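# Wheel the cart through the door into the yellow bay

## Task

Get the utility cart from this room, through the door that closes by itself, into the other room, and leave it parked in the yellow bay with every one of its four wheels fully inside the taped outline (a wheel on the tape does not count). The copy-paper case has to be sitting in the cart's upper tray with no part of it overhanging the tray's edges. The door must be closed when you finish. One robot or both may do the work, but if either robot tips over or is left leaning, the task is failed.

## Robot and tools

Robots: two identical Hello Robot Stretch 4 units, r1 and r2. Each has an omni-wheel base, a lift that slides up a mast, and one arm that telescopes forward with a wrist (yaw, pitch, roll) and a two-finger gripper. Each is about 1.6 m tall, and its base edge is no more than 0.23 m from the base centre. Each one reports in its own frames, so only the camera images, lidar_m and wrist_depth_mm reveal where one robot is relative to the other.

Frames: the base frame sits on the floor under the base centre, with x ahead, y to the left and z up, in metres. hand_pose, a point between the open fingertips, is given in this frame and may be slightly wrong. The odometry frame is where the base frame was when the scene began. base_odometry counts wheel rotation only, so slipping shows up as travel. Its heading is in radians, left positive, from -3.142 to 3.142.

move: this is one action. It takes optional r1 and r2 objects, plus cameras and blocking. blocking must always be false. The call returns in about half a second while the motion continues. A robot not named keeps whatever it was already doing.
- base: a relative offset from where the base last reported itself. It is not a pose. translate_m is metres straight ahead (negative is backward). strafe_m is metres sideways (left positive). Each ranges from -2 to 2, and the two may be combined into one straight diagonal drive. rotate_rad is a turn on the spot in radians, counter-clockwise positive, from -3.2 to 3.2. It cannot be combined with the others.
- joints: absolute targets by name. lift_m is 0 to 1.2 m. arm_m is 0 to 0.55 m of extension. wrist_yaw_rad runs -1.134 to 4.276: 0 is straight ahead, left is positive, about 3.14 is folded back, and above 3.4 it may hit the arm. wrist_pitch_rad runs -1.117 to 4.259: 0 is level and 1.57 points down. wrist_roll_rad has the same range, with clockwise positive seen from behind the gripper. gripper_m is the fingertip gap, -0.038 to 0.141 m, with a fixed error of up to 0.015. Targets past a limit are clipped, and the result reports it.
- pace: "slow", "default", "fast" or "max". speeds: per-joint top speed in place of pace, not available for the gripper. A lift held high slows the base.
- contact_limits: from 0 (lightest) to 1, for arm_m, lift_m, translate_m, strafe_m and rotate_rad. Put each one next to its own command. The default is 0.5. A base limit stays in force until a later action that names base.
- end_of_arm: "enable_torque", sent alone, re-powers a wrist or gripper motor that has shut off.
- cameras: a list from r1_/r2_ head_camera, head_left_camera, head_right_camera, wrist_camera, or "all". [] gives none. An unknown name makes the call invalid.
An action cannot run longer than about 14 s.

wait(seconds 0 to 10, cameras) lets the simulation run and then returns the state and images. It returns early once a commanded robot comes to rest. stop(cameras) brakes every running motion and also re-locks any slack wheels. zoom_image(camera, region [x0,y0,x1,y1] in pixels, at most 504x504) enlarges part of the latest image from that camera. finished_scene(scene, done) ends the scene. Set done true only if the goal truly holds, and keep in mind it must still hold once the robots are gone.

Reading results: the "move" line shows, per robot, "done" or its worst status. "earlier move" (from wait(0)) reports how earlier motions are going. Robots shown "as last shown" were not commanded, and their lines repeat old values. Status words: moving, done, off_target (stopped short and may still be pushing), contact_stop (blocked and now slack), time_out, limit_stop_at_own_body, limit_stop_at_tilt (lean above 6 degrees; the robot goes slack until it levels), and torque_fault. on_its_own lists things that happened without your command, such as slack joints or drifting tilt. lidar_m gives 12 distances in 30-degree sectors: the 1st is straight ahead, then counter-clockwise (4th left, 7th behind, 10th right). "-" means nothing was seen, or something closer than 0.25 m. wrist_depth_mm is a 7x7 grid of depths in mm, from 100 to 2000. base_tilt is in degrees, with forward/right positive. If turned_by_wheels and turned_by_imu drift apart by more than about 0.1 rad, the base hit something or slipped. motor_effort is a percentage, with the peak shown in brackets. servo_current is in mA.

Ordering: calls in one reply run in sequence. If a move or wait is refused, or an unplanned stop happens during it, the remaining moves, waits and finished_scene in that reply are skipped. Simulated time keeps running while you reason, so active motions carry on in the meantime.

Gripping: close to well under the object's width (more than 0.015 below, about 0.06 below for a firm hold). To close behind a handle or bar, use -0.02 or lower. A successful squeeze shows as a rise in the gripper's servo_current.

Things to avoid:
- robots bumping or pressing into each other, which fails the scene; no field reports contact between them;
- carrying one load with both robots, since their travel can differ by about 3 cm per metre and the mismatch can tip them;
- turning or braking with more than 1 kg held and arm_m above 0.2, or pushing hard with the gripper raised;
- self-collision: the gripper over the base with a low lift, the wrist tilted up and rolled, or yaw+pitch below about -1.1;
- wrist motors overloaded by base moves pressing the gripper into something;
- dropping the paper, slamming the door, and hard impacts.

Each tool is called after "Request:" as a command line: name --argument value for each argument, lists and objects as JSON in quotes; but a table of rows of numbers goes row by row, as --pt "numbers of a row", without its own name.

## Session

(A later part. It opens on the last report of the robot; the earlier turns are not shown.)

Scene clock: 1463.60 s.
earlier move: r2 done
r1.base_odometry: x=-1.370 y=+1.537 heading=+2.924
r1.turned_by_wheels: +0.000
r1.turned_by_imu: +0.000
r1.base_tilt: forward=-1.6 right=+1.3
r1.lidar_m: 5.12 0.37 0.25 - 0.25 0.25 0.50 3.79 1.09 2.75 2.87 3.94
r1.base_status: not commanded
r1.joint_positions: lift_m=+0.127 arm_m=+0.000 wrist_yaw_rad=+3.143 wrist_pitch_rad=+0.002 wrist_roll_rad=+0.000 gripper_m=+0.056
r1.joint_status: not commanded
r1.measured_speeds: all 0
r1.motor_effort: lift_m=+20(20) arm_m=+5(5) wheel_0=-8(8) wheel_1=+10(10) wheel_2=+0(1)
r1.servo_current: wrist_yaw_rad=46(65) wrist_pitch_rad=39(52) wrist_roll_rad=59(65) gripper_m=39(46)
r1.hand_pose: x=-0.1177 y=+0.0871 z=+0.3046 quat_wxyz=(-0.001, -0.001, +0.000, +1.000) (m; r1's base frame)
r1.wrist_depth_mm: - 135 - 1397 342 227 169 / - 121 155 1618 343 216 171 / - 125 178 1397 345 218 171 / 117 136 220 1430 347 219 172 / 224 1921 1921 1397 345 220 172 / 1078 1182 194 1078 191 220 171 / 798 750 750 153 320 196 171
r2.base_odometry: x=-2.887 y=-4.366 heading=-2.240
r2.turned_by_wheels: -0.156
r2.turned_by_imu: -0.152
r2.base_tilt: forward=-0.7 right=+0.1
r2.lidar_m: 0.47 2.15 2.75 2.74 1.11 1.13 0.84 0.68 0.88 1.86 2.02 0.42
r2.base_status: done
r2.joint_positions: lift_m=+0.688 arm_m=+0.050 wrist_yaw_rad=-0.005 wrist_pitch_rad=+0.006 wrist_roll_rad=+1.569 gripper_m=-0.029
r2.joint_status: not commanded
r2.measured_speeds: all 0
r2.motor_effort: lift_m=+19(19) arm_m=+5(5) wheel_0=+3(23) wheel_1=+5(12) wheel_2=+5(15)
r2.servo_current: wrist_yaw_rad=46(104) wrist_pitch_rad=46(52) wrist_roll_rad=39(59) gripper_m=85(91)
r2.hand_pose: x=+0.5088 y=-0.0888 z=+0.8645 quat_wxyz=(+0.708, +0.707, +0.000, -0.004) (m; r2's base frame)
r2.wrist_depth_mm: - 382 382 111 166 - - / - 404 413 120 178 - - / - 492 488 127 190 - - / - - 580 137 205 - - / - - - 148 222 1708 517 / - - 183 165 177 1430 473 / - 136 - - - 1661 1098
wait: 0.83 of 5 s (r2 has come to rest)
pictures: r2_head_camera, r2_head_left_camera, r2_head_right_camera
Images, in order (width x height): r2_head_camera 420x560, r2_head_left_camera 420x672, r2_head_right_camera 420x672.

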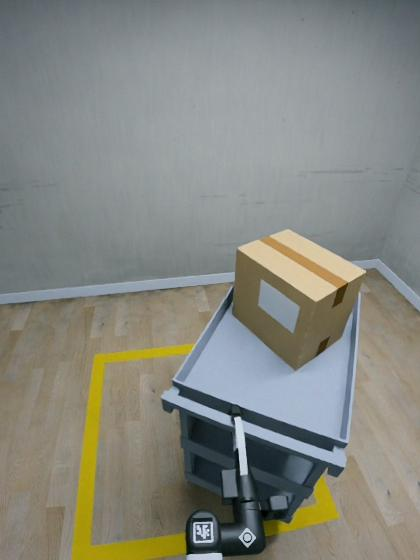

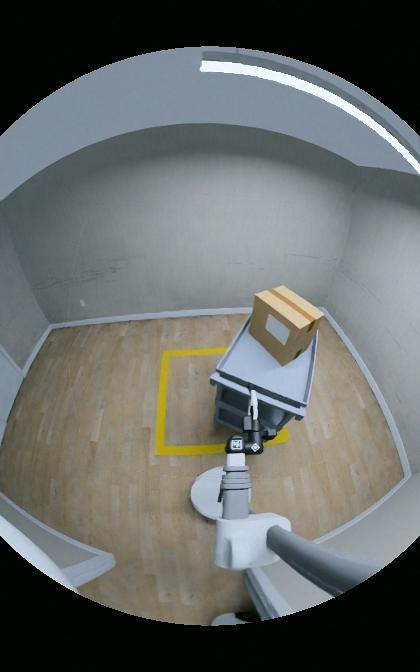

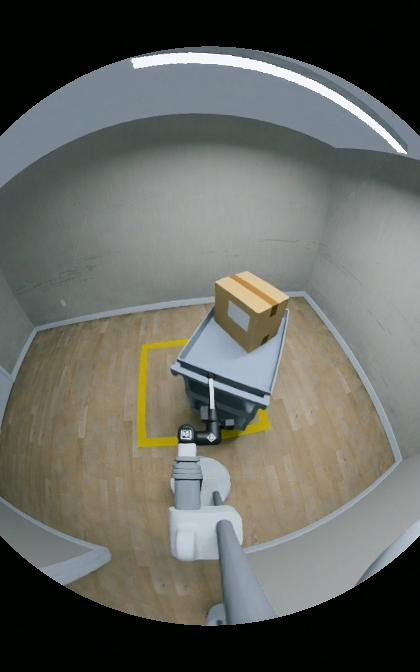

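Request:
move --blocking false --cameras '[]' --r2 '{"base":{"strafe_m":0.25,"translate_m":-0.05},"pace":"slow"}'

Request:
wait --seconds 8 --cameras '["r2_head_left_camera","r2_head_right_camera"]'

Request:
move --blocking false --cameras '[]' --r2 '{"base":{"translate_m":-0.27},"pace":"slow"}'

Request:
wait --seconds 5 --cameras '["r2_head_left_camera","r2_head_right_camera","r2_head_camera"]'

Scene clock: 1488.93 s.
move: r2 moving
r1: as last shown
r1.lidar_m: 5.12 0.36 0.25 - 0.25 0.25 0.52 3.80 1.10 2.74 2.86 3.94
r1.motor_effort: lift_m=+20(20) arm_m=+5(5) wheel_0=-7(8) wheel_1=+9(10) wheel_2=+1(1)
r1.servo_current: wrist_yaw_rad=65(65) wrist_pitch_rad=46(46) wrist_roll_rad=39(65) gripper_m=46(46)
r1.wrist_depth_mm: - 135 - 1397 343 226 169 / - 121 155 1661 343 216 170 / - 125 178 1464 345 217 171 / 116 136 220 1464 349 218 172 / 224 1921 1921 1366 349 218 172 / 1078 1205 194 1098 191 219 172 / 798 750 750 153 320 196 171
r2.base_odometry: x=-2.876 y=-4.372 heading=-2.240
r2.turned_by_wheels: +0.000
r2.turned_by_imu: +0.000
r2.base_tilt: forward=-0.6 right=+0.1
r2.lidar_m: 0.48 2.18 2.72 2.73 1.11 1.11 0.87 0.68 0.89 1.82 2.05 0.42
r2.base_status: translate_m moving; strafe_m moving
r2.joint_positions: lift_m=+0.688 arm_m=+0.050 wrist_yaw_rad=-0.005 wrist_pitch_rad=+0.006 wrist_roll_rad=+1.569 gripper_m=-0.029
r2.joint_status: not commanded
r2.measured_speeds: translate_m=-0.011 strafe_m=+0.050 rotate_rad=+0.000 lift_m=+0.000 arm_m=+0.000 wrist_yaw_rad=+0.000 wrist_pitch_rad=+0.000 wrist_roll_rad=+0.000
r2.motor_effort: lift_m=+19(19) arm_m=+5(5) wheel_0=-15(15) wheel_1=+6(8) wheel_2=+8(8)
r2.servo_current: wrist_yaw_rad=39(59) wrist_pitch_rad=39(52) wrist_roll_rad=52(52) gripper_m=78(91)
r2.hand_pose: x=+0.5088 y=-0.0888 z=+0.8645 quat_wxyz=(+0.708, +0.707, +0.000, -0.004) (m; r2's base frame)
r2.wrist_depth_mm: - 387 384 112 167 - - / - 404 413 121 178 - - / - 488 492 128 191 - - / - - 585 138 205 - - / - - - 150 224 1708 517 / - - 181 165 175 1464 469 / - 136 - - - 1576 1042
pictures: none
No camera images: "cameras" was empty.

Scene clock: 1492.20 s.
earlier move: r2 done
r1.base_odometry: x=-1.370 y=+1.537 heading=+2.924
r1.turned_by_wheels: +0.000
r1.turned_by_imu: +0.000
r1.base_tilt: forward=-1.6 right=+1.3
r1.lidar_m: 5.11 0.35 0.25 - 0.25 0.25 0.51 1.37 1.08 2.75 2.86 3.96
r1.base_status: not commanded
r1.joint_positions: lift_m=+0.127 arm_m=+0.000 wrist_yaw_rad=+3.143 wrist_pitch_rad=+0.002 wrist_roll_rad=+0.000 gripper_m=+0.056
r1.joint_status: not commanded
r1.measured_speeds: all 0
r1.motor_effort: lift_m=+20(20) arm_m=+5(5) wheel_0=-7(8) wheel_1=+9(10) wheel_2=+0(1)
r1.servo_current: wrist_yaw_rad=65(72) wrist_pitch_rad=39(52) wrist_roll_rad=46(72) gripper_m=39(46)
r1.hand_pose: x=-0.1177 y=+0.0871 z=+0.3046 quat_wxyz=(-0.001, -0.001, +0.000, +1.000) (m; r1's base frame)
r1.wrist_depth_mm: - 135 1397 - 343 226 169 / - 121 164 - 343 216 170 / - 125 178 - 345 217 170 / 117 136 219 - 347 219 171 / 224 1921 1366 1499 349 218 172 / 1060 1205 194 1098 191 218 171 / 798 750 759 153 324 196 171
r2.base_odometry: x=-2.660 y=-4.482 heading=-2.240
r2.turned_by_wheels: +0.000
r2.turned_by_imu: -0.001
r2.base_tilt: forward=-0.7 right=+0.1
r2.lidar_m: 0.49 2.18 2.71 2.47 1.09 0.92 1.29 0.76 0.83 1.77 2.27 0.36
r2.base_status: done
r2.joint_positions: lift_m=+0.688 arm_m=+0.050 wrist_yaw_rad=-0.005 wrist_pitch_rad=+0.006 wrist_roll_rad=+1.569 gripper_m=-0.029
r2.joint_status: not commanded
r2.measured_speeds: all 0
r2.motor_effort: lift_m=+19(19) arm_m=+4(5) wheel_0=-5(16) wheel_1=+4(8) wheel_2=+3(8)
r2.servo_current: wrist_yaw_rad=46(65) wrist_pitch_rad=46(52) wrist_roll_rad=52(59) gripper_m=78(91)
r2.hand_pose: x=+0.5088 y=-0.0888 z=+0.8645 quat_wxyz=(+0.708, +0.707, +0.000, -0.004) (m; r2's base frame)
r2.wrist_depth_mm: - 368 368 - 132 - - / - 455 462 - 147 - - / - - 580 - 169 - - / - - - 105 188 1464 512 / - - - 122 218 1576 462 / - - 182 146 177 1537 1118 / - 136 - - 342 345 342
wait: 3.27 of 8 s (r2 has come to rest)
pictures: r2_head_left_camera, r2_head_right_camera
Images, in order (width x height): r2_head_left_camera 420x672, r2_head_right_camera 420x672.

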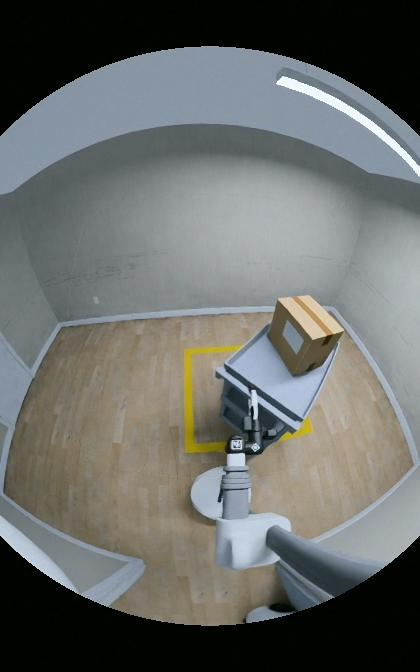

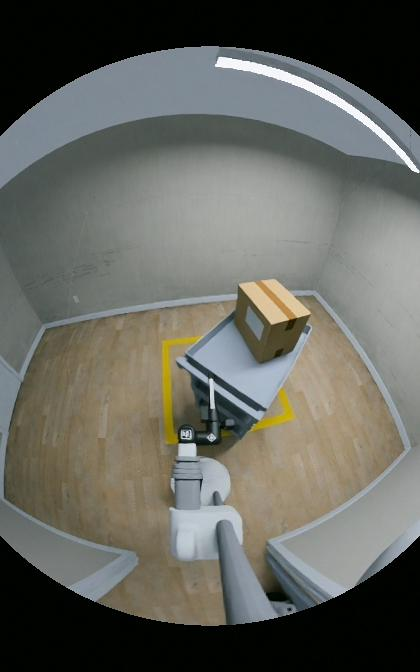

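Scene clock: 1492.70 s.
move: r2 moving
r1: as last shown
r1.lidar_m: 5.10 0.34 0.25 - 0.25 0.25 0.48 1.34 1.11 2.75 2.87 3.93
r1.motor_effort: lift_m=+20(20) arm_m=+5(5) wheel_0=-7(8) wheel_1=+9(10) wheel_2=+1(1)
r1.servo_current: wrist_yaw_rad=39(65) wrist_pitch_rad=39(46) wrist_roll_rad=46(59) gripper_m=39(46)
r1.wrist_depth_mm: - 135 1366 - 342 226 170 / - 121 164 - 345 216 170 / - 125 178 - 345 218 171 / 117 136 219 - 347 218 172 / 224 1921 1397 1576 347 219 172 / 1060 1205 195 1098 191 219 171 / 788 759 759 153 324 196 172
r2.base_odometry: x=-2.652 y=-4.472 heading=-2.241
r2.turned_by_wheels: -0.001
r2.turned_by_imu: +0.000
r2.base_tilt: forward=-0.7 right=+0.0
r2.lidar_m: 0.49 2.19 2.71 2.49 1.06 0.90 1.25 0.75 0.81 1.73 2.27 0.35
r2.base_status: translate_m moving
r2.joint_positions: lift_m=+0.688 arm_m=+0.050 wrist_yaw_rad=-0.004 wrist_pitch_rad=+0.006 wrist_roll_rad=+1.569 gripper_m=-0.029
r2.joint_status: not commanded
r2.measured_speeds: translate_m=-0.049 strafe_m=+0.000 rotate_rad=+0.003 lift_m=+0.000 arm_m=+0.000 wrist_yaw_rad=+0.012 wrist_pitch_rad=+0.000 wrist_roll_rad=+0.000
r2.motor_effort: lift_m=+19(19) arm_m=+5(5) wheel_0=-9(11) wheel_1=-8(9) wheel_2=+9(12)
r2.servo_current: wrist_yaw_rad=59(59) wrist_pitch_rad=46(52) wrist_roll_rad=33(59) gripper_m=85(91)
r2.hand_pose: x=+0.5089 y=-0.0885 z=+0.8645 quat_wxyz=(+0.708, +0.707, +0.001, -0.003) (m; r2's base frame)
r2.wrist_depth_mm: - 366 366 - 132 - - / - 459 459 - 148 - - / - - 574 - 169 - - / - - - 103 189 1464 512 / - - - 122 212 1576 469 / - - 182 146 177 1537 1118 / - - - - 336 349 343
pictures: none
No camera images: "cameras" was empty.

Scene clock: 1496.17 s.
earlier move: r2 done
r1.base_odometry: x=-1.370 y=+1.537 heading=+2.924
r1.turned_by_wheels: +0.000
r1.turned_by_imu: +0.000
r1.base_tilt: forward=-1.6 right=+1.3
r1.lidar_m: 5.13 0.33 0.25 - 0.25 0.25 0.50 1.03 1.10 2.73 2.86 3.96
r1.base_status: not commanded
r1.joint_positions: lift_m=+0.127 arm_m=+0.000 wrist_yaw_rad=+3.143 wrist_pitch_rad=+0.002 wrist_roll_rad=+0.000 gripper_m=+0.056
r1.joint_status: not commanded
r1.measured_speeds: all 0
r1.motor_effort: lift_m=+20(20) arm_m=+5(5) wheel_0=-8(8) wheel_1=+10(10) wheel_2=+1(1)
r1.servo_current: wrist_yaw_rad=52(78) wrist_pitch_rad=46(52) wrist_roll_rad=52(65) gripper_m=39(46)
r1.hand_pose: x=-0.1177 y=+0.0871 z=+0.3046 quat_wxyz=(-0.001, -0.001, +0.000, +1.000) (m; r1's base frame)
r1.wrist_depth_mm: - 135 - - 342 225 169 / - 121 164 1576 343 216 170 / - 125 178 1576 345 217 171 / 117 136 213 - 349 217 172 / 225 1618 1160 1708 349 219 171 / 1098 1138 193 1078 191 219 171 / 809 741 741 153 322 196 171
r2.base_odometry: x=-2.493 y=-4.270 heading=-2.240
r2.turned_by_wheels: +0.000
r2.turned_by_imu: +0.001
r2.base_tilt: forward=-0.7 right=+0.1
r2.lidar_m: 0.47 2.43 2.68 2.47 0.72 0.76 1.08 0.65 0.55 1.09 2.31 0.39
r2.base_status: done
r2.joint_positions: lift_m=+0.688 arm_m=+0.050 wrist_yaw_rad=+0.002 wrist_pitch_rad=+0.006 wrist_roll_rad=+1.569 gripper_m=-0.029
r2.joint_status: not commanded
r2.measured_speeds: all 0
r2.motor_effort: lift_m=+19(19) arm_m=+4(5) wheel_0=-3(11) wheel_1=-5(9) wheel_2=+6(13)
r2.servo_current: wrist_yaw_rad=52(59) wrist_pitch_rad=46(52) wrist_roll_rad=52(59) gripper_m=85(91)
r2.hand_pose: x=+0.5094 y=-0.0870 z=+0.8645 quat_wxyz=(+0.708, +0.707, +0.003, -0.001) (m; r2's base frame)
r2.wrist_depth_mm: - 357 357 - 153 - - / - 418 421 106 166 - - / - - 521 113 181 - - / - - - 128 199 - - / - - - 140 220 1661 504 / - - 186 161 179 1576 455 / - - - - - 327 336
wait: 3.47 of 5 s (r2 has come to rest)
pictures: r2_head_camera, r2_head_left_camera, r2_head_right_camera
Images, in order (width x height): r2_head_camera 420x560, r2_head_left_camera 420x672, r2_head_right_camera 420x672.

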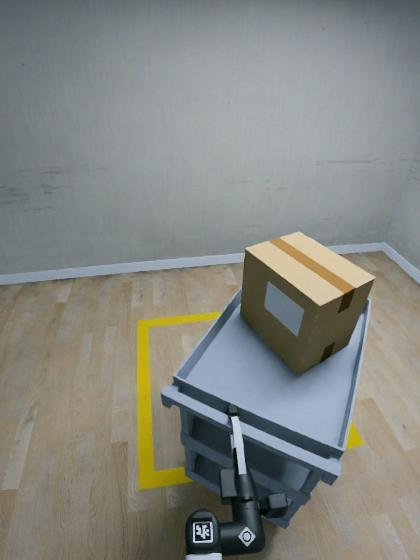

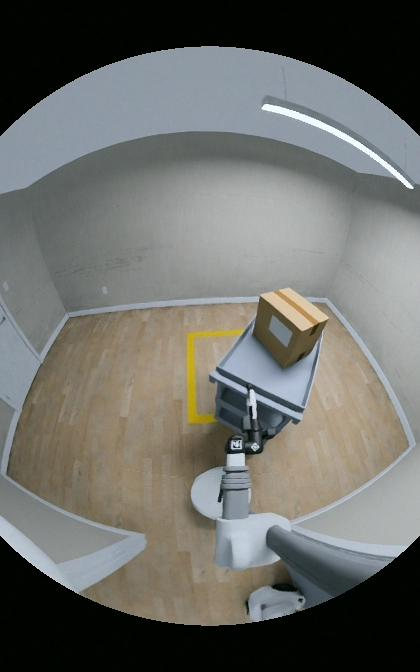

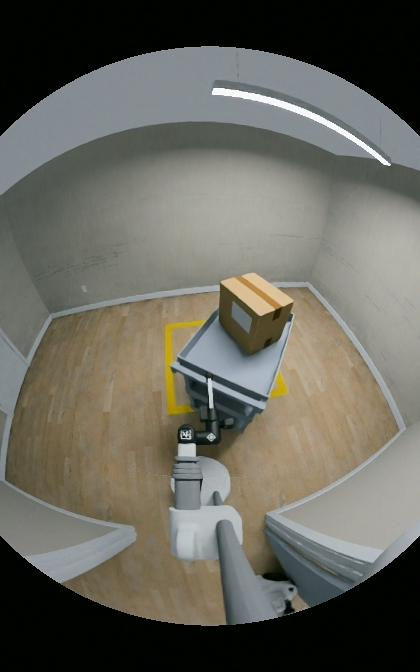

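Request:
move --blocking false --cameras '[]' --r2 '{"base":{"strafe_m":-0.18,"translate_m":0.03},"pace":"slow"}'

Request:
wait --seconds 8 --cameras '["r2_head_left_camera","r2_head_right_camera"]'

Scene clock: 1503.50 s.
move: r2 moving
r1: as last shown
r1.base_tilt: forward=-1.6 right=+1.2
r1.lidar_m: 5.10 0.33 0.25 - 0.25 0.25 0.52 1.03 1.13 2.74 2.87 3.98
r1.servo_current: wrist_yaw_rad=59(65) wrist_pitch_rad=39(46) wrist_roll_rad=59(59) gripper_m=33(46)
r1.wrist_depth_mm: - 135 - - 343 227 169 / - 121 164 1576 343 216 170 / - 125 178 1661 345 218 170 / 117 136 211 - 347 218 171 / 224 1661 1160 1661 351 219 172 / 1098 1138 195 1118 191 219 171 / 798 759 750 153 324 197 172
r2.base_odometry: x=-2.504 y=-4.264 heading=-2.240
r2.turned_by_wheels: +0.000
r2.turned_by_imu: +0.001
r2.base_tilt: forward=-0.6 right=+0.1
r2.lidar_m: 0.48 2.42 2.68 2.47 0.73 0.77 1.06 0.61 0.56 1.07 2.31 0.39
r2.base_status: translate_m moving; strafe_m moving
r2.joint_positions: lift_m=+0.688 arm_m=+0.050 wrist_yaw_rad=+0.003 wrist_pitch_rad=+0.006 wrist_roll_rad=+1.569 gripper_m=-0.029
r2.joint_status: not commanded
r2.measured_speeds: translate_m=+0.009 strafe_m=-0.052 rotate_rad=-0.004 lift_m=+0.000 arm_m=+0.000 wrist_yaw_rad=+0.000 wrist_pitch_rad=+0.000 wrist_roll_rad=+0.000
r2.motor_effort: lift_m=+19(19) arm_m=+5(5) wheel_0=+14(16) wheel_1=-6(9) wheel_2=-5(7)
r2.servo_current: wrist_yaw_rad=59(59) wrist_pitch_rad=46(52) wrist_roll_rad=46(59) gripper_m=91(98)
r2.hand_pose: x=+0.5095 y=-0.0865 z=+0.8645 quat_wxyz=(+0.708, +0.707, +0.003, -0.001) (m; r2's base frame)
r2.wrist_depth_mm: - 355 355 - 153 - - / - 415 415 105 166 - - / - - 517 113 181 - - / - - - 128 198 - - / - - - 139 219 1661 504 / - - 187 160 179 1576 452 / - - - - - 329 334
pictures: none
No camera images: "cameras" was empty.

Scene clock: 1506.03 s.
earlier move: r2 done
r1.base_odometry: x=-1.370 y=+1.537 heading=+2.924
r1.turned_by_wheels: +0.000
r1.turned_by_imu: +0.000
r1.base_tilt: forward=-1.6 right=+1.3
r1.lidar_m: 5.13 0.34 0.25 - 0.25 0.25 0.49 3.79 1.11 2.75 2.86 3.96
r1.base_status: not commanded
r1.joint_positions: lift_m=+0.127 arm_m=+0.000 wrist_yaw_rad=+3.143 wrist_pitch_rad=+0.002 wrist_roll_rad=+0.000 gripper_m=+0.056
r1.joint_status: not commanded
r1.measured_speeds: all 0
r1.motor_effort: lift_m=+20(20) arm_m=+5(5) wheel_0=-7(8) wheel_1=+10(10) wheel_2=+1(1)
r1.servo_current: wrist_yaw_rad=65(65) wrist_pitch_rad=46(52) wrist_roll_rad=26(72) gripper_m=39(46)
r1.hand_pose: x=-0.1177 y=+0.0871 z=+0.3046 quat_wxyz=(-0.001, -0.001, +0.000, +1.000) (m; r1's base frame)
r1.wrist_depth_mm: - 135 1182 1205 342 226 169 / - 121 155 1160 343 216 170 / - 125 177 1160 345 217 171 / 117 136 220 1160 345 218 172 / 224 1983 1160 1118 349 219 171 / 1078 1182 194 1078 190 219 172 / 798 768 750 153 322 196 170
r2.base_odometry: x=-2.652 y=-4.182 heading=-2.241
r2.turned_by_wheels: +0.000
r2.turned_by_imu: +0.000
r2.base_tilt: forward=-0.7 right=+0.0
r2.lidar_m: 0.48 2.44 2.86 2.63 0.87 3.47 0.97 0.47 0.51 1.11 2.15 0.45
r2.base_status: done
r2.joint_positions: lift_m=+0.688 arm_m=+0.050 wrist_yaw_rad=+0.003 wrist_pitch_rad=+0.006 wrist_roll_rad=+1.569 gripper_m=-0.029
r2.joint_status: not commanded
r2.measured_speeds: all 0
r2.motor_effort: lift_m=+19(19) arm_m=+4(5) wheel_0=+4(17) wheel_1=-4(9) wheel_2=-6(10)
r2.servo_current: wrist_yaw_rad=46(65) wrist_pitch_rad=46(52) wrist_roll_rad=52(65) gripper_m=78(98)
r2.hand_pose: x=+0.5095 y=-0.0866 z=+0.8645 quat_wxyz=(+0.708, +0.707, +0.003, -0.001) (m; r2's base frame)
r2.wrist_depth_mm: - - 480 130 185 - - / - 410 410 135 193 - - / - 469 462 141 204 - - / - - 544 150 214 - - / - - - 158 222 1756 - / - - 187 167 178 1499 484 / - - - - - 1618 1182
wait: 2.53 of 8 s (r2 has come to rest)
pictures: r2_head_left_camera, r2_head_right_camera
Images, in order (width x height): r2_head_left_camera 420x672, r2_head_right_camera 420x672.

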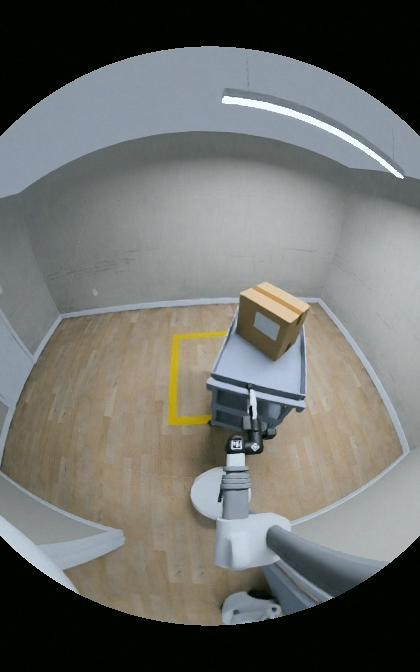

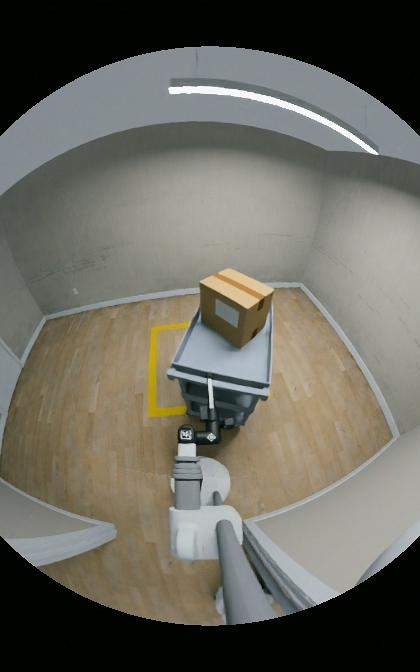

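Request:
move --blocking false --cameras '[]' --r2 '{"base":{"strafe_m":-0.06,"translate_m":0.02},"pace":"slow"}'

Request:
wait --seconds 8 --cameras '[]'

Request:
move --blocking false --cameras '[]' --r2 '{"base":{"translate_m":0.27},"pace":"slow"}'

Request:
wait --seconds 8 --cameras '["r2_head_left_camera","r2_head_right_camera","r2_head_camera"]'

Scene clock: 1513.00 s.
move: r2 moving
r1: as last shown
r1.base_tilt: forward=-1.5 right=+1.3
r1.lidar_m: 5.12 0.36 0.25 - 0.25 0.25 0.49 3.78 1.12 2.74 2.87 3.93
r1.motor_effort: lift_m=+20(20) arm_m=+5(5) wheel_0=-7(8) wheel_1=+9(10) wheel_2=+1(1)
r1.servo_current: wrist_yaw_rad=52(59) wrist_pitch_rad=46(46) wrist_roll_rad=46(65) gripper_m=46(46)
r1.wrist_depth_mm: - 135 1205 1229 342 225 169 / - 121 155 1182 343 216 170 / - 125 178 1160 345 218 171 / 117 136 220 - 347 219 171 / 224 1983 1182 1138 347 218 172 / 1098 1205 194 1078 191 218 171 / 798 750 750 153 320 197 171
r2.base_odometry: x=-2.664 y=-4.178 heading=-2.241
r2.turned_by_wheels: +0.000
r2.turned_by_imu: +0.000
r2.base_tilt: forward=-0.7 right=+0.1
r2.lidar_m: 0.47 2.45 2.87 2.66 0.89 3.45 1.01 0.46 0.52 1.10 2.13 0.42
r2.base_status: translate_m moving; strafe_m moving
r2.joint_positions: lift_m=+0.688 arm_m=+0.050 wrist_yaw_rad=+0.003 wrist_pitch_rad=+0.006 wrist_roll_rad=+1.569 gripper_m=-0.029
r2.joint_status: not commanded
r2.measured_speeds: translate_m=+0.015 strafe_m=-0.049 rotate_rad=-0.001 lift_m=+0.000 arm_m=+0.000 wrist_yaw_rad=+0.000 wrist_pitch_rad=+0.000 wrist_roll_rad=+0.000
r2.motor_effort: lift_m=+18(19) arm_m=+5(5) wheel_0=+8(13) wheel_1=-7(9) wheel_2=-7(9)
r2.servo_current: wrist_yaw_rad=52(59) wrist_pitch_rad=46(46) wrist_roll_rad=46(52) gripper_m=85(85)
r2.hand_pose: x=+0.5095 y=-0.0866 z=+0.8645 quat_wxyz=(+0.708, +0.707, +0.003, -0.001) (m; r2's base frame)
r2.wrist_depth_mm: - - 492 131 186 - - / - 421 418 136 195 - - / - 466 452 142 206 - - / - - 535 150 215 - - / - - - 159 222 - - / - - 186 167 179 1576 492 / - - - - - 1537 1160
pictures: none
No camera images: "cameras" was empty.

Scene clock: 1514.37 s.
earlier move: r2 done
r1.base_odometry: x=-1.370 y=+1.537 heading=+2.924
r1.turned_by_wheels: +0.000
r1.turned_by_imu: +0.000
r1.base_tilt: forward=-1.6 right=+1.3
r1.lidar_m: 5.11 0.37 0.25 - 0.25 0.25 0.52 3.78 1.12 2.75 2.84 3.93
r1.base_status: not commanded
r1.joint_positions: lift_m=+0.127 arm_m=+0.000 wrist_yaw_rad=+3.143 wrist_pitch_rad=+0.002 wrist_roll_rad=+0.000 gripper_m=+0.056
r1.joint_status: not commanded
r1.measured_speeds: all 0
r1.motor_effort: lift_m=+20(20) arm_m=+5(5) wheel_0=-7(8) wheel_1=+9(10) wheel_2=+0(1)
r1.servo_current: wrist_yaw_rad=52(72) wrist_pitch_rad=33(46) wrist_roll_rad=52(65) gripper_m=39(46)
r1.hand_pose: x=-0.1177 y=+0.0871 z=+0.3046 quat_wxyz=(-0.001, -0.001, +0.000, +1.000) (m; r1's base frame)
r1.wrist_depth_mm: - 135 - 1160 343 227 169 / - 121 155 1138 343 216 170 / - 125 178 1182 345 217 170 / 117 136 220 1138 349 219 171 / 224 1921 1661 1118 351 218 172 / 1078 1205 194 1098 191 220 171 / 788 750 750 154 320 196 171
r2.base_odometry: x=-2.711 y=-4.160 heading=-2.241
r2.turned_by_wheels: +0.000
r2.turned_by_imu: +0.000
r2.base_tilt: forward=-0.7 right=+0.0
r2.lidar_m: 0.46 2.41 2.89 2.70 0.93 3.46 0.98 0.42 0.53 1.13 2.06 0.46
r2.base_status: done
r2.joint_positions: lift_m=+0.688 arm_m=+0.050 wrist_yaw_rad=+0.003 wrist_pitch_rad=+0.006 wrist_roll_rad=+1.569 gripper_m=-0.029
r2.joint_status: not commanded
r2.measured_speeds: all 0
r2.motor_effort: lift_m=+19(19) arm_m=+5(5) wheel_0=+6(13) wheel_1=-5(9) wheel_2=-8(10)
r2.servo_current: wrist_yaw_rad=52(59) wrist_pitch_rad=46(52) wrist_roll_rad=33(65) gripper_m=85(98)
r2.hand_pose: x=+0.5095 y=-0.0866 z=+0.8645 quat_wxyz=(+0.708, +0.707, +0.003, -0.001) (m; r2's base frame)
r2.wrist_depth_mm: - - 554 138 194 - - / - 455 433 144 201 - - / - 455 449 149 208 - - / - - 517 155 217 - - / - - 621 163 225 - - / - - 187 168 178 1618 488 / - - - - - 1618 1160
wait: 1.37 of 8 s (r2 has come to rest)
pictures: none
No camera images: "cameras" was empty.

Scene clock: 1514.87 s.
move: r2 moving
r1: as last shown
r1.lidar_m: 5.11 0.36 0.25 - 0.25 0.25 0.48 3.77 1.09 2.73 2.88 3.93
r1.motor_effort: lift_m=+20(20) arm_m=+5(5) wheel_0=-8(8) wheel_1=+10(10) wheel_2=+1(1)
r1.servo_current: wrist_yaw_rad=33(65) wrist_pitch_rad=39(46) wrist_roll_rad=46(52) gripper_m=39(46)
r1.wrist_depth_mm: - 135 - 1182 340 226 169 / - 121 155 1182 342 216 171 / - 125 178 1205 345 217 170 / 116 136 220 1160 347 218 171 / 224 1983 1708 1138 349 219 171 / 1078 1205 193 1078 191 219 171 / 788 750 768 153 320 197 170
r2.base_odometry: x=-2.719 y=-4.170 heading=-2.241
r2.turned_by_wheels: +0.000
r2.turned_by_imu: +0.000
r2.base_tilt: forward=-0.7 right=+0.1
r2.lidar_m: 0.46 2.42 2.90 2.69 0.92 3.46 1.02 0.43 0.55 1.18 2.06 0.45
r2.base_status: translate_m moving
r2.joint_positions: lift_m=+0.688 arm_m=+0.050 wrist_yaw_rad=+0.003 wrist_pitch_rad=+0.006 wrist_roll_rad=+1.569 gripper_m=-0.029
r2.joint_status: not commanded
r2.measured_speeds: translate_m=+0.048 strafe_m=+0.000 rotate_rad=-0.001 lift_m=+0.000 arm_m=+0.000 wrist_yaw_rad=+0.000 wrist_pitch_rad=+0.000 wrist_roll_rad=+0.000
r2.motor_effort: lift_m=+18(19) arm_m=+5(5) wheel_0=+6(11) wheel_1=+7(7) wheel_2=-11(13)
r2.servo_current: wrist_yaw_rad=52(52) wrist_pitch_rad=46(46) wrist_roll_rad=52(59) gripper_m=78(91)
r2.hand_pose: x=+0.5095 y=-0.0866 z=+0.8645 quat_wxyz=(+0.708, +0.707, +0.003, -0.001) (m; r2's base frame)
r2.wrist_depth_mm: - - 544 138 195 - - / - 452 430 143 201 - - / - 455 452 149 208 - - / - - 521 155 217 - - / - - 621 163 225 - - / - - 186 168 178 1576 488 / - - - - - 1708 1160
pictures: none
No camera images: "cameras" was empty.

Scene clock: 1518.33 s.
earlier move: r2 done
r1.base_odometry: x=-1.370 y=+1.537 heading=+2.924
r1.turned_by_wheels: +0.000
r1.turned_by_imu: +0.000
r1.base_tilt: forward=-1.6 right=+1.3
r1.lidar_m: 5.13 0.35 0.25 - 0.25 0.25 0.51 3.77 1.11 2.76 2.85 3.97
r1.base_status: not commanded
r1.joint_positions: lift_m=+0.127 arm_m=+0.000 wrist_yaw_rad=+3.143 wrist_pitch_rad=+0.002 wrist_roll_rad=+0.000 gripper_m=+0.056
r1.joint_status: not commanded
r1.measured_speeds: all 0
r1.motor_effort: lift_m=+20(20) arm_m=+5(5) wheel_0=-8(8) wheel_1=+9(10) wheel_2=+1(1)
r1.servo_current: wrist_yaw_rad=39(72) wrist_pitch_rad=46(52) wrist_roll_rad=46(65) gripper_m=39(52)
r1.hand_pose: x=-0.1177 y=+0.0871 z=+0.3046 quat_wxyz=(-0.001, -0.001, +0.000, +1.000) (m; r1's base frame)
r1.wrist_depth_mm: - 135 - 1366 342 227 169 / - 121 155 1661 345 216 171 / - 125 178 1430 343 216 171 / 117 136 220 1430 347 219 172 / 224 1921 1921 1366 349 218 172 / 1078 1205 194 1098 191 219 172 / 798 750 759 153 320 196 171
r2.base_odometry: x=-2.879 y=-4.372 heading=-2.241
r2.turned_by_wheels: +0.000
r2.turned_by_imu: +0.000
r2.base_tilt: forward=-0.7 right=+0.0
r2.lidar_m: 0.50 2.14 2.73 2.73 1.13 1.11 0.83 0.67 0.86 1.85 2.02 0.39
r2.base_status: done
r2.joint_positions: lift_m=+0.688 arm_m=+0.050 wrist_yaw_rad=-0.002 wrist_pitch_rad=+0.006 wrist_roll_rad=+1.569 gripper_m=-0.029
r2.joint_status: not commanded
r2.measured_speeds: all 0
r2.motor_effort: lift_m=+19(19) arm_m=+5(5) wheel_0=+1(11) wheel_1=+5(8) wheel_2=-7(13)
r2.servo_current: wrist_yaw_rad=46(59) wrist_pitch_rad=39(52) wrist_roll_rad=52(65) gripper_m=85(91)
r2.hand_pose: x=+0.5091 y=-0.0879 z=+0.8645 quat_wxyz=(+0.708, +0.707, +0.001, -0.003) (m; r2's base frame)
r2.wrist_depth_mm: - 366 366 104 160 - - / - 410 415 114 172 - - / - 504 504 120 186 - - / - - 609 132 202 - - / - - - 145 220 1708 496 / - - 182 163 178 1464 462 / - 136 - - - 1464 332
wait: 3.47 of 8 s (r2 has come to rest)
pictures: r2_head_camera, r2_head_left_camera, r2_head_right_camera
Images, in order (width x height): r2_head_camera 420x560, r2_head_left_camera 420x672, r2_head_right_camera 420x672.

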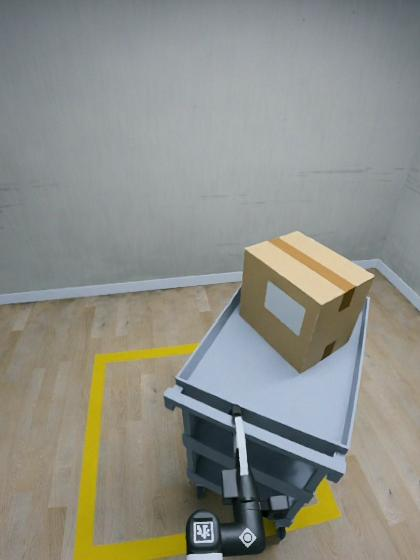

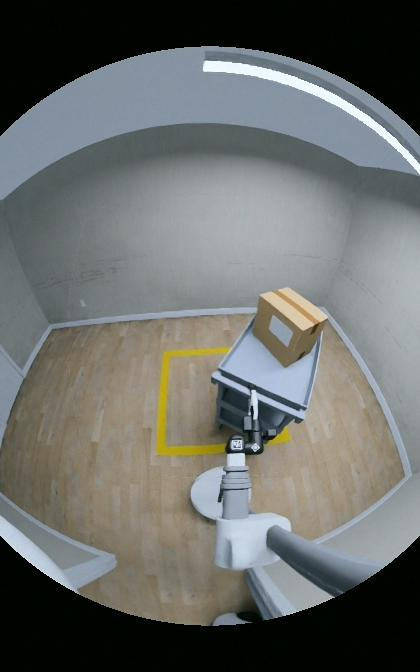

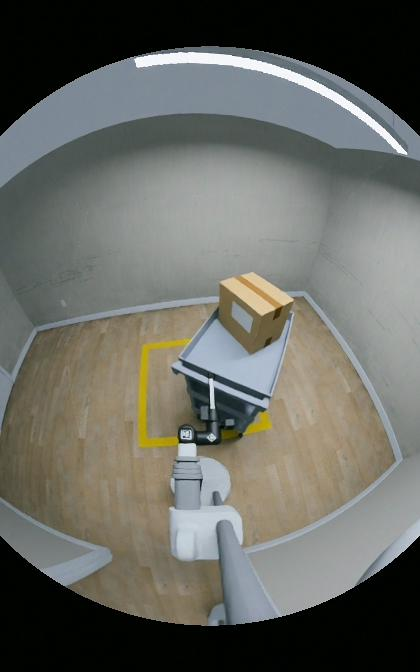

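Request:
move --blocking false --cameras '[]' --r2 '{"base":{"strafe_m":0.12,"translate_m":-0.26},"pace":"slow"}'

Request:
wait --seconds 8 --cameras '[]'

Request:
move --blocking false --cameras '[]' --r2 '{"base":{"strafe_m":-0.26},"pace":"slow"}'

Request:
wait --seconds 8 --cameras '["r2_head_left_camera","r2_head_right_camera","r2_head_camera"]'

Scene clock: 1530.80 s.
move: r2 moving
r1: as last shown
r1.lidar_m: 5.13 0.34 0.25 - 0.25 0.25 0.49 3.77 1.11 2.76 2.88 3.95
r1.motor_effort: lift_m=+20(20) arm_m=+5(5) wheel_0=-7(8) wheel_1=+9(10) wheel_2=+1(1)
r1.servo_current: wrist_yaw_rad=46(59) wrist_pitch_rad=46(46) wrist_roll_rad=39(52) gripper_m=46(46)
r1.wrist_depth_mm: - 135 - 1366 342 226 168 / - 121 155 1661 343 216 169 / - 125 178 1397 345 217 171 / 117 136 220 1397 347 219 171 / 224 1921 1921 1336 347 220 172 / 1098 1182 193 1098 191 219 171 / 798 768 759 153 324 196 171
r2.base_odometry: x=-2.867 y=-4.366 heading=-2.242
r2.turned_by_wheels: -0.001
r2.turned_by_imu: +0.000
r2.base_tilt: forward=-0.6 right=+0.1
r2.lidar_m: 0.48 2.18 2.73 2.70 1.11 1.11 0.82 0.66 0.86 1.77 2.04 0.40
r2.base_status: translate_m moving; strafe_m moving
r2.joint_positions: lift_m=+0.688 arm_m=+0.050 wrist_yaw_rad=-0.002 wrist_pitch_rad=+0.006 wrist_roll_rad=+1.569 gripper_m=-0.029
r2.joint_status: not commanded
r2.measured_speeds: translate_m=-0.048 strafe_m=+0.022 rotate_rad=-0.001 lift_m=+0.000 arm_m=+0.000 wrist_yaw_rad=+0.000 wrist_pitch_rad=+0.000 wrist_roll_rad=+0.000
r2.motor_effort: lift_m=+19(19) arm_m=+4(5) wheel_0=-10(12) wheel_1=-5(6) wheel_2=+8(9)
r2.servo_current: wrist_yaw_rad=46(52) wrist_pitch_rad=52(52) wrist_roll_rad=39(59) gripper_m=91(91)
r2.hand_pose: x=+0.5091 y=-0.0879 z=+0.8645 quat_wxyz=(+0.708, +0.707, +0.001, -0.003) (m; r2's base frame)
r2.wrist_depth_mm: - 370 373 105 162 - - / - 413 418 116 175 - - / - 480 504 123 188 - - / - - 609 134 204 - - / - - - 146 222 1661 500 / - - 183 165 177 1464 462 / - 137 - - - 1464 1118
pictures: none
No camera images: "cameras" was empty.

Scene clock: 1534.37 s.
earlier move: r2 done
r1.base_odometry: x=-1.370 y=+1.537 heading=+2.924
r1.turned_by_wheels: +0.000
r1.turned_by_imu: +0.000
r1.base_tilt: forward=-1.6 right=+1.3
r1.lidar_m: 5.11 0.35 0.25 - 0.25 0.25 0.51 1.17 1.09 2.75 2.86 3.91
r1.base_status: not commanded
r1.joint_positions: lift_m=+0.127 arm_m=+0.000 wrist_yaw_rad=+3.143 wrist_pitch_rad=+0.002 wrist_roll_rad=+0.000 gripper_m=+0.056
r1.joint_status: not commanded
r1.measured_speeds: all 0
r1.motor_effort: lift_m=+20(20) arm_m=+5(5) wheel_0=-7(8) wheel_1=+9(10) wheel_2=+1(1)
r1.servo_current: wrist_yaw_rad=46(65) wrist_pitch_rad=39(52) wrist_roll_rad=33(65) gripper_m=46(46)
r1.hand_pose: x=-0.1177 y=+0.0871 z=+0.3046 quat_wxyz=(-0.001, -0.001, +0.000, +1.000) (m; r1's base frame)
r1.wrist_depth_mm: - 135 1182 - 342 227 169 / - 121 164 1499 342 216 170 / - 125 177 - 347 218 170 / 117 136 219 - 347 220 171 / 224 1921 1182 1182 349 219 172 / 1098 1182 193 1078 191 220 171 / 798 741 750 153 320 196 171
r2.base_odometry: x=-2.624 y=-4.243 heading=-2.241
r2.turned_by_wheels: +0.001
r2.turned_by_imu: +0.001
r2.base_tilt: forward=-0.6 right=+0.0
r2.lidar_m: 0.48 2.42 2.81 2.60 0.84 0.95 0.99 0.51 0.52 1.18 2.16 0.44
r2.base_status: done
r2.joint_positions: lift_m=+0.688 arm_m=+0.050 wrist_yaw_rad=+0.001 wrist_pitch_rad=+0.006 wrist_roll_rad=+1.569 gripper_m=-0.029
r2.joint_status: not commanded
r2.measured_speeds: all 0
r2.motor_effort: lift_m=+18(19) arm_m=+5(5) wheel_0=-2(17) wheel_1=-4(9) wheel_2=+9(13)
r2.servo_current: wrist_yaw_rad=52(59) wrist_pitch_rad=46(52) wrist_roll_rad=52(59) gripper_m=85(91)
r2.hand_pose: x=+0.5093 y=-0.0872 z=+0.8645 quat_wxyz=(+0.708, +0.707, +0.002, -0.002) (m; r2's base frame)
r2.wrist_depth_mm: - 399 399 114 170 - - / - 399 407 122 180 - - / - 521 480 130 193 - - / - - 597 139 206 - - / - - - 150 223 1708 - / - - 187 166 178 1576 484 / - - - - - 1576 -
wait: 3.57 of 8 s (r2 has come to rest)
pictures: none
No camera images: "cameras" was empty.

Scene clock: 1534.87 s.
move: r2 moving
r1: as last shown
r1.lidar_m: 5.12 0.33 0.25 - 0.25 0.25 0.52 1.21 1.10 2.73 2.87 3.91
r1.motor_effort: lift_m=+20(20) arm_m=+5(5) wheel_0=-7(8) wheel_1=+10(10) wheel_2=+1(1)
r1.servo_current: wrist_yaw_rad=65(72) wrist_pitch_rad=46(52) wrist_roll_rad=46(59) gripper_m=46(46)
r1.wrist_depth_mm: - 135 1182 - 342 225 168 / - 121 164 1229 343 216 170 / - 125 178 - 343 217 171 / 117 136 220 - 347 220 172 / 224 1983 1205 1182 351 219 172 / 1098 1205 193 1078 190 219 171 / 798 750 750 153 324 197 171
r2.base_odometry: x=-2.635 y=-4.234 heading=-2.241
r2.turned_by_wheels: +0.000
r2.turned_by_imu: +0.001
r2.base_tilt: forward=-0.6 right=+0.1
r2.lidar_m: 0.47 2.42 2.79 2.58 0.86 3.58 1.02 0.50 0.53 1.15 2.18 0.43
r2.base_status: strafe_m moving
r2.joint_positions: lift_m=+0.688 arm_m=+0.050 wrist_yaw_rad=+0.003 wrist_pitch_rad=+0.006 wrist_roll_rad=+1.569 gripper_m=-0.029
r2.joint_status: not commanded
r2.measured_speeds: translate_m=+0.000 strafe_m=-0.057 rotate_rad=-0.002 lift_m=+0.000 arm_m=+0.000 wrist_yaw_rad=+0.000 wrist_pitch_rad=+0.000 wrist_roll_rad=+0.000
r2.motor_effort: lift_m=+18(19) arm_m=+4(5) wheel_0=+11(12) wheel_1=-5(7) wheel_2=+1(8)
r2.servo_current: wrist_yaw_rad=59(59) wrist_pitch_rad=46(46) wrist_roll_rad=46(52) gripper_m=85(91)
r2.hand_pose: x=+0.5095 y=-0.0865 z=+0.8645 quat_wxyz=(+0.708, +0.707, +0.003, -0.001) (m; r2's base frame)
r2.wrist_depth_mm: - 404 404 114 172 - - / - 402 404 122 180 - - / - 512 480 130 193 - - / - - 585 139 206 - - / - - - 150 222 1661 - / - - 186 165 179 1576 488 / - - - - - 1537 -
pictures: none
No camera images: "cameras" was empty.

Scene clock: 1538.10 s.
earlier move: r2 done
r1.base_odometry: x=-1.370 y=+1.537 heading=+2.924
r1.turned_by_wheels: +0.000
r1.turned_by_imu: +0.000
r1.base_tilt: forward=-1.6 right=+1.3
r1.lidar_m: 5.11 0.36 0.25 - 0.25 0.25 0.48 3.80 1.13 2.74 2.83 3.97
r1.base_status: not commanded
r1.joint_positions: lift_m=+0.127 arm_m=+0.000 wrist_yaw_rad=+3.143 wrist_pitch_rad=+0.002 wrist_roll_rad=+0.000 gripper_m=+0.056
r1.joint_status: not commanded
r1.measured_speeds: all 0
r1.motor_effort: lift_m=+20(20) arm_m=+5(5) wheel_0=-8(8) wheel_1=+9(10) wheel_2=+0(1)
r1.servo_current: wrist_yaw_rad=46(72) wrist_pitch_rad=39(52) wrist_roll_rad=65(72) gripper_m=39(52)
r1.hand_pose: x=-0.1177 y=+0.0871 z=+0.3046 quat_wxyz=(-0.001, -0.001, +0.000, +1.000) (m; r1's base frame)
r1.wrist_depth_mm: - 135 - - 342 226 168 / - 121 155 - 345 216 170 / - 125 178 - 343 218 170 / 117 136 220 - 347 219 172 / 224 1921 - 1138 347 220 171 / 1098 1205 194 1098 191 218 171 / 778 759 759 153 324 196 171
r2.base_odometry: x=-2.827 y=-4.082 heading=-2.241
r2.turned_by_wheels: +0.000
r2.turned_by_imu: +0.000
r2.base_tilt: forward=-0.7 right=+0.1
r2.lidar_m: 0.44 2.42 3.06 2.85 1.06 3.61 0.39 0.38 0.51 1.09 1.93 0.44
r2.base_status: done
r2.joint_positions: lift_m=+0.688 arm_m=+0.050 wrist_yaw_rad=+0.003 wrist_pitch_rad=+0.006 wrist_roll_rad=+1.569 gripper_m=-0.029
r2.joint_status: not commanded
r2.measured_speeds: all 0
r2.motor_effort: lift_m=+19(19) arm_m=+5(5) wheel_0=+5(13) wheel_1=-4(8) wheel_2=+0(8)
r2.servo_current: wrist_yaw_rad=52(65) wrist_pitch_rad=46(52) wrist_roll_rad=46(59) gripper_m=85(91)
r2.hand_pose: x=+0.5095 y=-0.0866 z=+0.8645 quat_wxyz=(+0.708, +0.707, +0.003, -0.001) (m; r2's base frame)
r2.wrist_depth_mm: - - - 158 215 1576 - / - - 569 160 219 - - / - 469 442 162 222 820 - / - - 484 165 225 842 - / - - 549 167 229 - - / - - 187 169 178 - - / - - - - - 1576 477
wait: 3.23 of 8 s (r2 has come to rest)
pictures: r2_head_camera, r2_head_left_camera, r2_head_right_camera
Images, in order (width x height): r2_head_camera 420x560, r2_head_left_camera 420x672, r2_head_right_camera 420x672.

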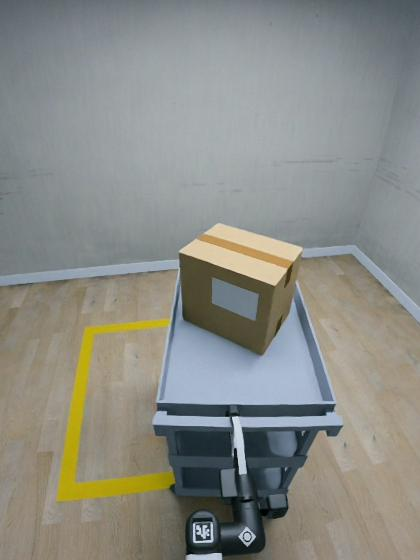

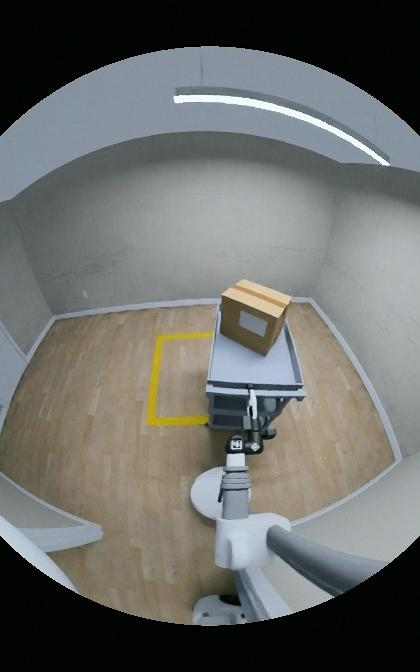

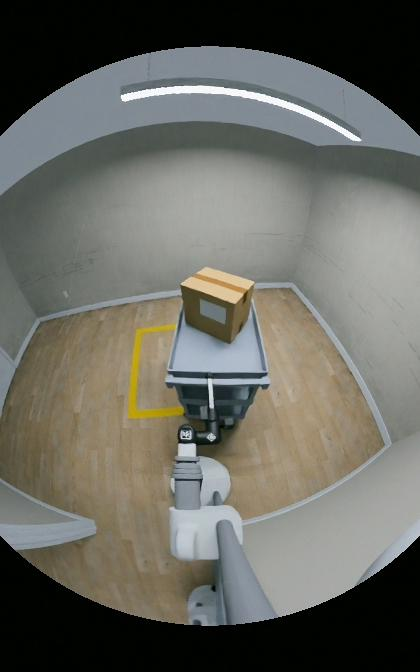

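Request:
move --blocking false --cameras '[]' --r2 '{"base":{"strafe_m":-0.1,"translate_m":0.06},"pace":"slow"}'

Request:
wait --seconds 8 --cameras '[]'

Request:
move --blocking false --cameras '[]' --r2 '{"base":{"translate_m":0.25},"pace":"slow"}'

Request:
wait --seconds 8 --cameras '["r2_head_left_camera","r2_head_right_camera","r2_head_camera"]'

Scene clock: 1550.80 s.
move: r2 moving
r1: as last shown
r1.lidar_m: 5.11 0.36 0.25 - 0.25 0.25 0.50 3.79 1.11 2.75 2.86 3.94
r1.motor_effort: lift_m=+20(20) arm_m=+5(5) wheel_0=-7(8) wheel_1=+10(10) wheel_2=+1(1)
r1.servo_current: wrist_yaw_rad=33(59) wrist_pitch_rad=39(52) wrist_roll_rad=33(65) gripper_m=39(46)
r1.wrist_depth_mm: - 135 - - 340 226 169 / - 121 155 - 343 216 170 / - 125 178 - 345 218 171 / 116 136 220 - 349 218 171 / 224 1921 - 1138 347 220 172 / 1078 1229 194 1098 191 218 172 / 788 759 741 153 322 196 171
r2.base_odometry: x=-2.839 y=-4.080 heading=-2.242
r2.turned_by_wheels: -0.001
r2.turned_by_imu: +0.000
r2.base_tilt: forward=-0.7 right=+0.1
r2.lidar_m: 0.44 2.42 3.06 2.86 1.09 3.66 0.38 0.40 0.53 1.11 1.91 0.46
r2.base_status: translate_m moving; strafe_m moving
r2.joint_positions: lift_m=+0.688 arm_m=+0.050 wrist_yaw_rad=+0.003 wrist_pitch_rad=+0.006 wrist_roll_rad=+1.569 gripper_m=-0.029
r2.joint_status: not commanded
r2.measured_speeds: translate_m=+0.025 strafe_m=-0.042 rotate_rad=+0.002 lift_m=+0.000 arm_m=+0.000 wrist_yaw_rad=+0.000 wrist_pitch_rad=+0.000 wrist_roll_rad=+0.000
r2.motor_effort: lift_m=+18(19) arm_m=+4(5) wheel_0=+13(13) wheel_1=-6(8) wheel_2=-11(12)
r2.servo_current: wrist_yaw_rad=52(52) wrist_pitch_rad=46(52) wrist_roll_rad=46(52) gripper_m=85(91)
r2.hand_pose: x=+0.5095 y=-0.0866 z=+0.8645 quat_wxyz=(+0.708, +0.707, +0.003, -0.001) (m; r2's base frame)
r2.wrist_depth_mm: - - - 159 218 1618 - / - - 585 160 220 750 - / - 477 449 163 223 820 - / - - 484 165 225 831 - / - - 544 168 229 - - / - - 186 169 178 - - / - - - - - 1576 477
pictures: none
No camera images: "cameras" was empty.

Scene clock: 1552.73 s.
earlier move: r2 done
r1.base_odometry: x=-1.370 y=+1.537 heading=+2.924
r1.turned_by_wheels: +0.000
r1.turned_by_imu: +0.000
r1.base_tilt: forward=-1.6 right=+1.3
r1.lidar_m: 5.10 0.35 0.25 - 0.25 0.25 0.49 3.80 1.11 2.75 2.82 3.95
r1.base_status: not commanded
r1.joint_positions: lift_m=+0.127 arm_m=+0.000 wrist_yaw_rad=+3.143 wrist_pitch_rad=+0.002 wrist_roll_rad=+0.000 gripper_m=+0.056
r1.joint_status: not commanded
r1.measured_speeds: all 0
r1.motor_effort: lift_m=+20(20) arm_m=+5(5) wheel_0=-8(8) wheel_1=+9(10) wheel_2=+0(1)
r1.servo_current: wrist_yaw_rad=65(72) wrist_pitch_rad=39(52) wrist_roll_rad=46(65) gripper_m=39(46)
r1.hand_pose: x=-0.1177 y=+0.0871 z=+0.3046 quat_wxyz=(-0.001, -0.001, +0.000, +1.000) (m; r1's base frame)
r1.wrist_depth_mm: - 135 - - 340 227 169 / - 121 155 - 343 216 169 / - 125 178 - 345 218 171 / 117 136 220 - 345 219 172 / 224 1921 - 1255 349 218 172 / 1078 1182 193 1098 191 219 171 / 788 750 750 153 320 197 171
r2.base_odometry: x=-2.943 y=-4.066 heading=-2.242
r2.turned_by_wheels: +0.000
r2.turned_by_imu: +0.000
r2.base_tilt: forward=-0.7 right=+0.0
r2.lidar_m: 0.42 2.39 3.03 2.93 1.17 3.78 0.44 0.45 0.59 1.22 1.84 0.49
r2.base_status: done
r2.joint_positions: lift_m=+0.688 arm_m=+0.050 wrist_yaw_rad=+0.000 wrist_pitch_rad=+0.006 wrist_roll_rad=+1.569 gripper_m=-0.029
r2.joint_status: not commanded
r2.measured_speeds: all 0
r2.motor_effort: lift_m=+19(19) arm_m=+5(5) wheel_0=+4(13) wheel_1=-5(8) wheel_2=-9(12)
r2.servo_current: wrist_yaw_rad=39(72) wrist_pitch_rad=46(52) wrist_roll_rad=39(52) gripper_m=85(91)
r2.hand_pose: x=+0.5092 y=-0.0874 z=+0.8645 quat_wxyz=(+0.708, +0.707, +0.002, -0.002) (m; r2's base frame)
r2.wrist_depth_mm: - - - 172 232 1661 - / - - - 171 231 732 - / - - 492 171 232 820 - / - 484 473 229 232 842 - / - - 517 170 231 831 - / - - 187 169 177 - - / - 145 - - - 1576 -
wait: 1.93 of 8 s (r2 has come to rest)
pictures: none
No camera images: "cameras" was empty.

Scene clock: 1553.23 s.
move: r2 moving
r1: as last shown
r1.lidar_m: 5.12 0.34 0.25 - 0.25 0.25 0.51 3.77 1.11 2.76 2.86 3.94
r1.motor_effort: lift_m=+20(20) arm_m=+5(5) wheel_0=-7(8) wheel_1=+9(10) wheel_2=+1(1)
r1.servo_current: wrist_yaw_rad=59(65) wrist_pitch_rad=39(52) wrist_roll_rad=46(59) gripper_m=39(46)
r1.wrist_depth_mm: - 135 - - 342 228 170 / - 121 156 - 345 216 171 / - 125 178 - 343 217 171 / 117 136 220 - 347 220 171 / 225 1921 - 1255 347 220 172 / 1078 1205 193 1078 190 219 171 / 798 750 759 153 320 196 171
r2.base_odometry: x=-2.950 y=-4.076 heading=-2.242
r2.turned_by_wheels: +0.000
r2.turned_by_imu: +0.000
r2.base_tilt: forward=-0.6 right=+0.0
r2.lidar_m: 0.43 2.38 2.98 2.95 1.17 3.75 0.44 0.47 0.60 1.25 1.85 0.46
r2.base_status: translate_m moving
r2.joint_positions: lift_m=+0.688 arm_m=+0.050 wrist_yaw_rad=-0.001 wrist_pitch_rad=+0.006 wrist_roll_rad=+1.569 gripper_m=-0.029
r2.joint_status: not commanded
r2.measured_speeds: translate_m=+0.049 strafe_m=-0.001 rotate_rad=-0.001 lift_m=+0.000 arm_m=+0.000 wrist_yaw_rad=-0.004 wrist_pitch_rad=+0.000 wrist_roll_rad=+0.000
r2.motor_effort: lift_m=+19(19) arm_m=+5(5) wheel_0=+5(10) wheel_1=+5(6) wheel_2=-13(13)
r2.servo_current: wrist_yaw_rad=46(59) wrist_pitch_rad=52(52) wrist_roll_rad=52(52) gripper_m=85(91)
r2.hand_pose: x=+0.5092 y=-0.0876 z=+0.8645 quat_wxyz=(+0.708, +0.707, +0.002, -0.002) (m; r2's base frame)
r2.wrist_depth_mm: - - - 171 232 1576 492 / - - - 171 231 809 - / - - 488 170 231 842 - / - 488 473 230 230 831 - / - - 517 170 230 820 - / - - 187 169 178 - - / - 137 - - - 1618 -
pictures: none
No camera images: "cameras" was empty.

Scene clock: 1556.50 s.
earlier move: r2 done
r1.base_odometry: x=-1.370 y=+1.537 heading=+2.924
r1.turned_by_wheels: +0.000
r1.turned_by_imu: +0.000
r1.base_tilt: forward=-1.6 right=+1.3
r1.lidar_m: 5.12 0.35 0.25 - 0.25 0.25 0.49 3.79 1.11 2.75 2.83 3.92
r1.base_status: not commanded
r1.joint_positions: lift_m=+0.127 arm_m=+0.000 wrist_yaw_rad=+3.143 wrist_pitch_rad=+0.002 wrist_roll_rad=+0.000 gripper_m=+0.056
r1.joint_status: not commanded
r1.measured_speeds: all 0
r1.motor_effort: lift_m=+20(20) arm_m=+5(5) wheel_0=-7(8) wheel_1=+9(10) wheel_2=+0(1)
r1.servo_current: wrist_yaw_rad=59(72) wrist_pitch_rad=33(52) wrist_roll_rad=33(78) gripper_m=39(46)
r1.hand_pose: x=-0.1177 y=+0.0871 z=+0.3046 quat_wxyz=(-0.001, -0.001, +0.000, +1.000) (m; r1's base frame)
r1.wrist_depth_mm: - 135 - - 342 226 170 / - 121 155 - 345 216 170 / - 125 178 - 347 217 171 / 117 136 220 - 347 219 172 / 224 1921 - 1430 347 219 171 / 1078 1205 194 1098 190 218 171 / 798 741 759 153 322 196 171
r2.base_odometry: x=-3.098 y=-4.262 heading=-2.242
r2.turned_by_wheels: +0.000
r2.turned_by_imu: +0.000
r2.base_tilt: forward=-0.7 right=+0.0
r2.lidar_m: 0.46 2.15 2.70 2.97 1.32 3.88 0.66 0.69 0.90 1.77 1.78 0.45
r2.base_status: done
r2.joint_positions: lift_m=+0.688 arm_m=+0.050 wrist_yaw_rad=-0.002 wrist_pitch_rad=+0.006 wrist_roll_rad=+1.569 gripper_m=-0.029
r2.joint_status: not commanded
r2.measured_speeds: all 0
r2.motor_effort: lift_m=+18(19) arm_m=+4(5) wheel_0=+2(10) wheel_1=+4(8) wheel_2=-7(15)
r2.servo_current: wrist_yaw_rad=52(65) wrist_pitch_rad=52(52) wrist_roll_rad=46(59) gripper_m=85(91)
r2.hand_pose: x=+0.5090 y=-0.0881 z=+0.8645 quat_wxyz=(+0.708, +0.707, +0.001, -0.003) (m; r2's base frame)
r2.wrist_depth_mm: - - - 148 205 699 - / - 459 484 152 210 - - / - 439 445 155 215 809 - / - 500 504 160 221 820 - / - - 574 166 227 - - / - - 181 169 175 1366 517 / - 136 - - - 1537 459
wait: 3.27 of 8 s (r2 has come to rest)
pictures: r2_head_camera, r2_head_left_camera, r2_head_right_camera
Images, in order (width x height): r2_head_camera 420x560, r2_head_left_camera 420x672, r2_head_right_camera 420x672.

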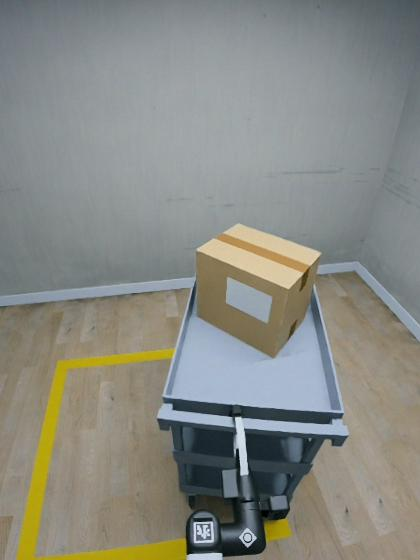

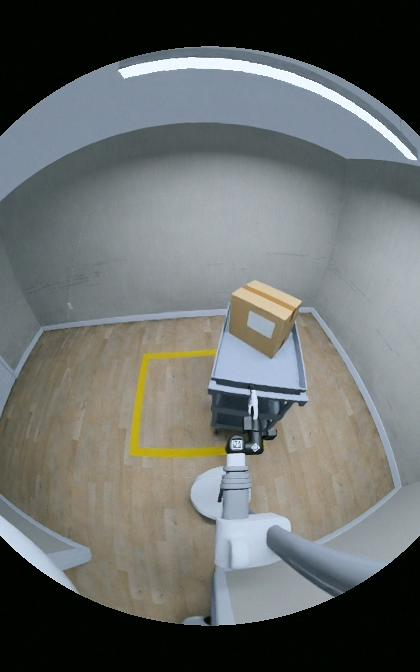

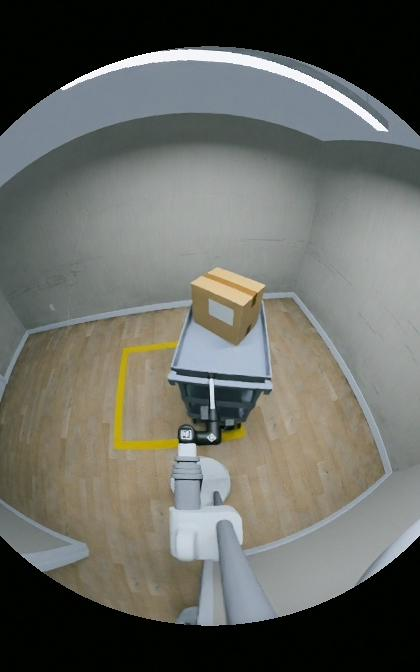

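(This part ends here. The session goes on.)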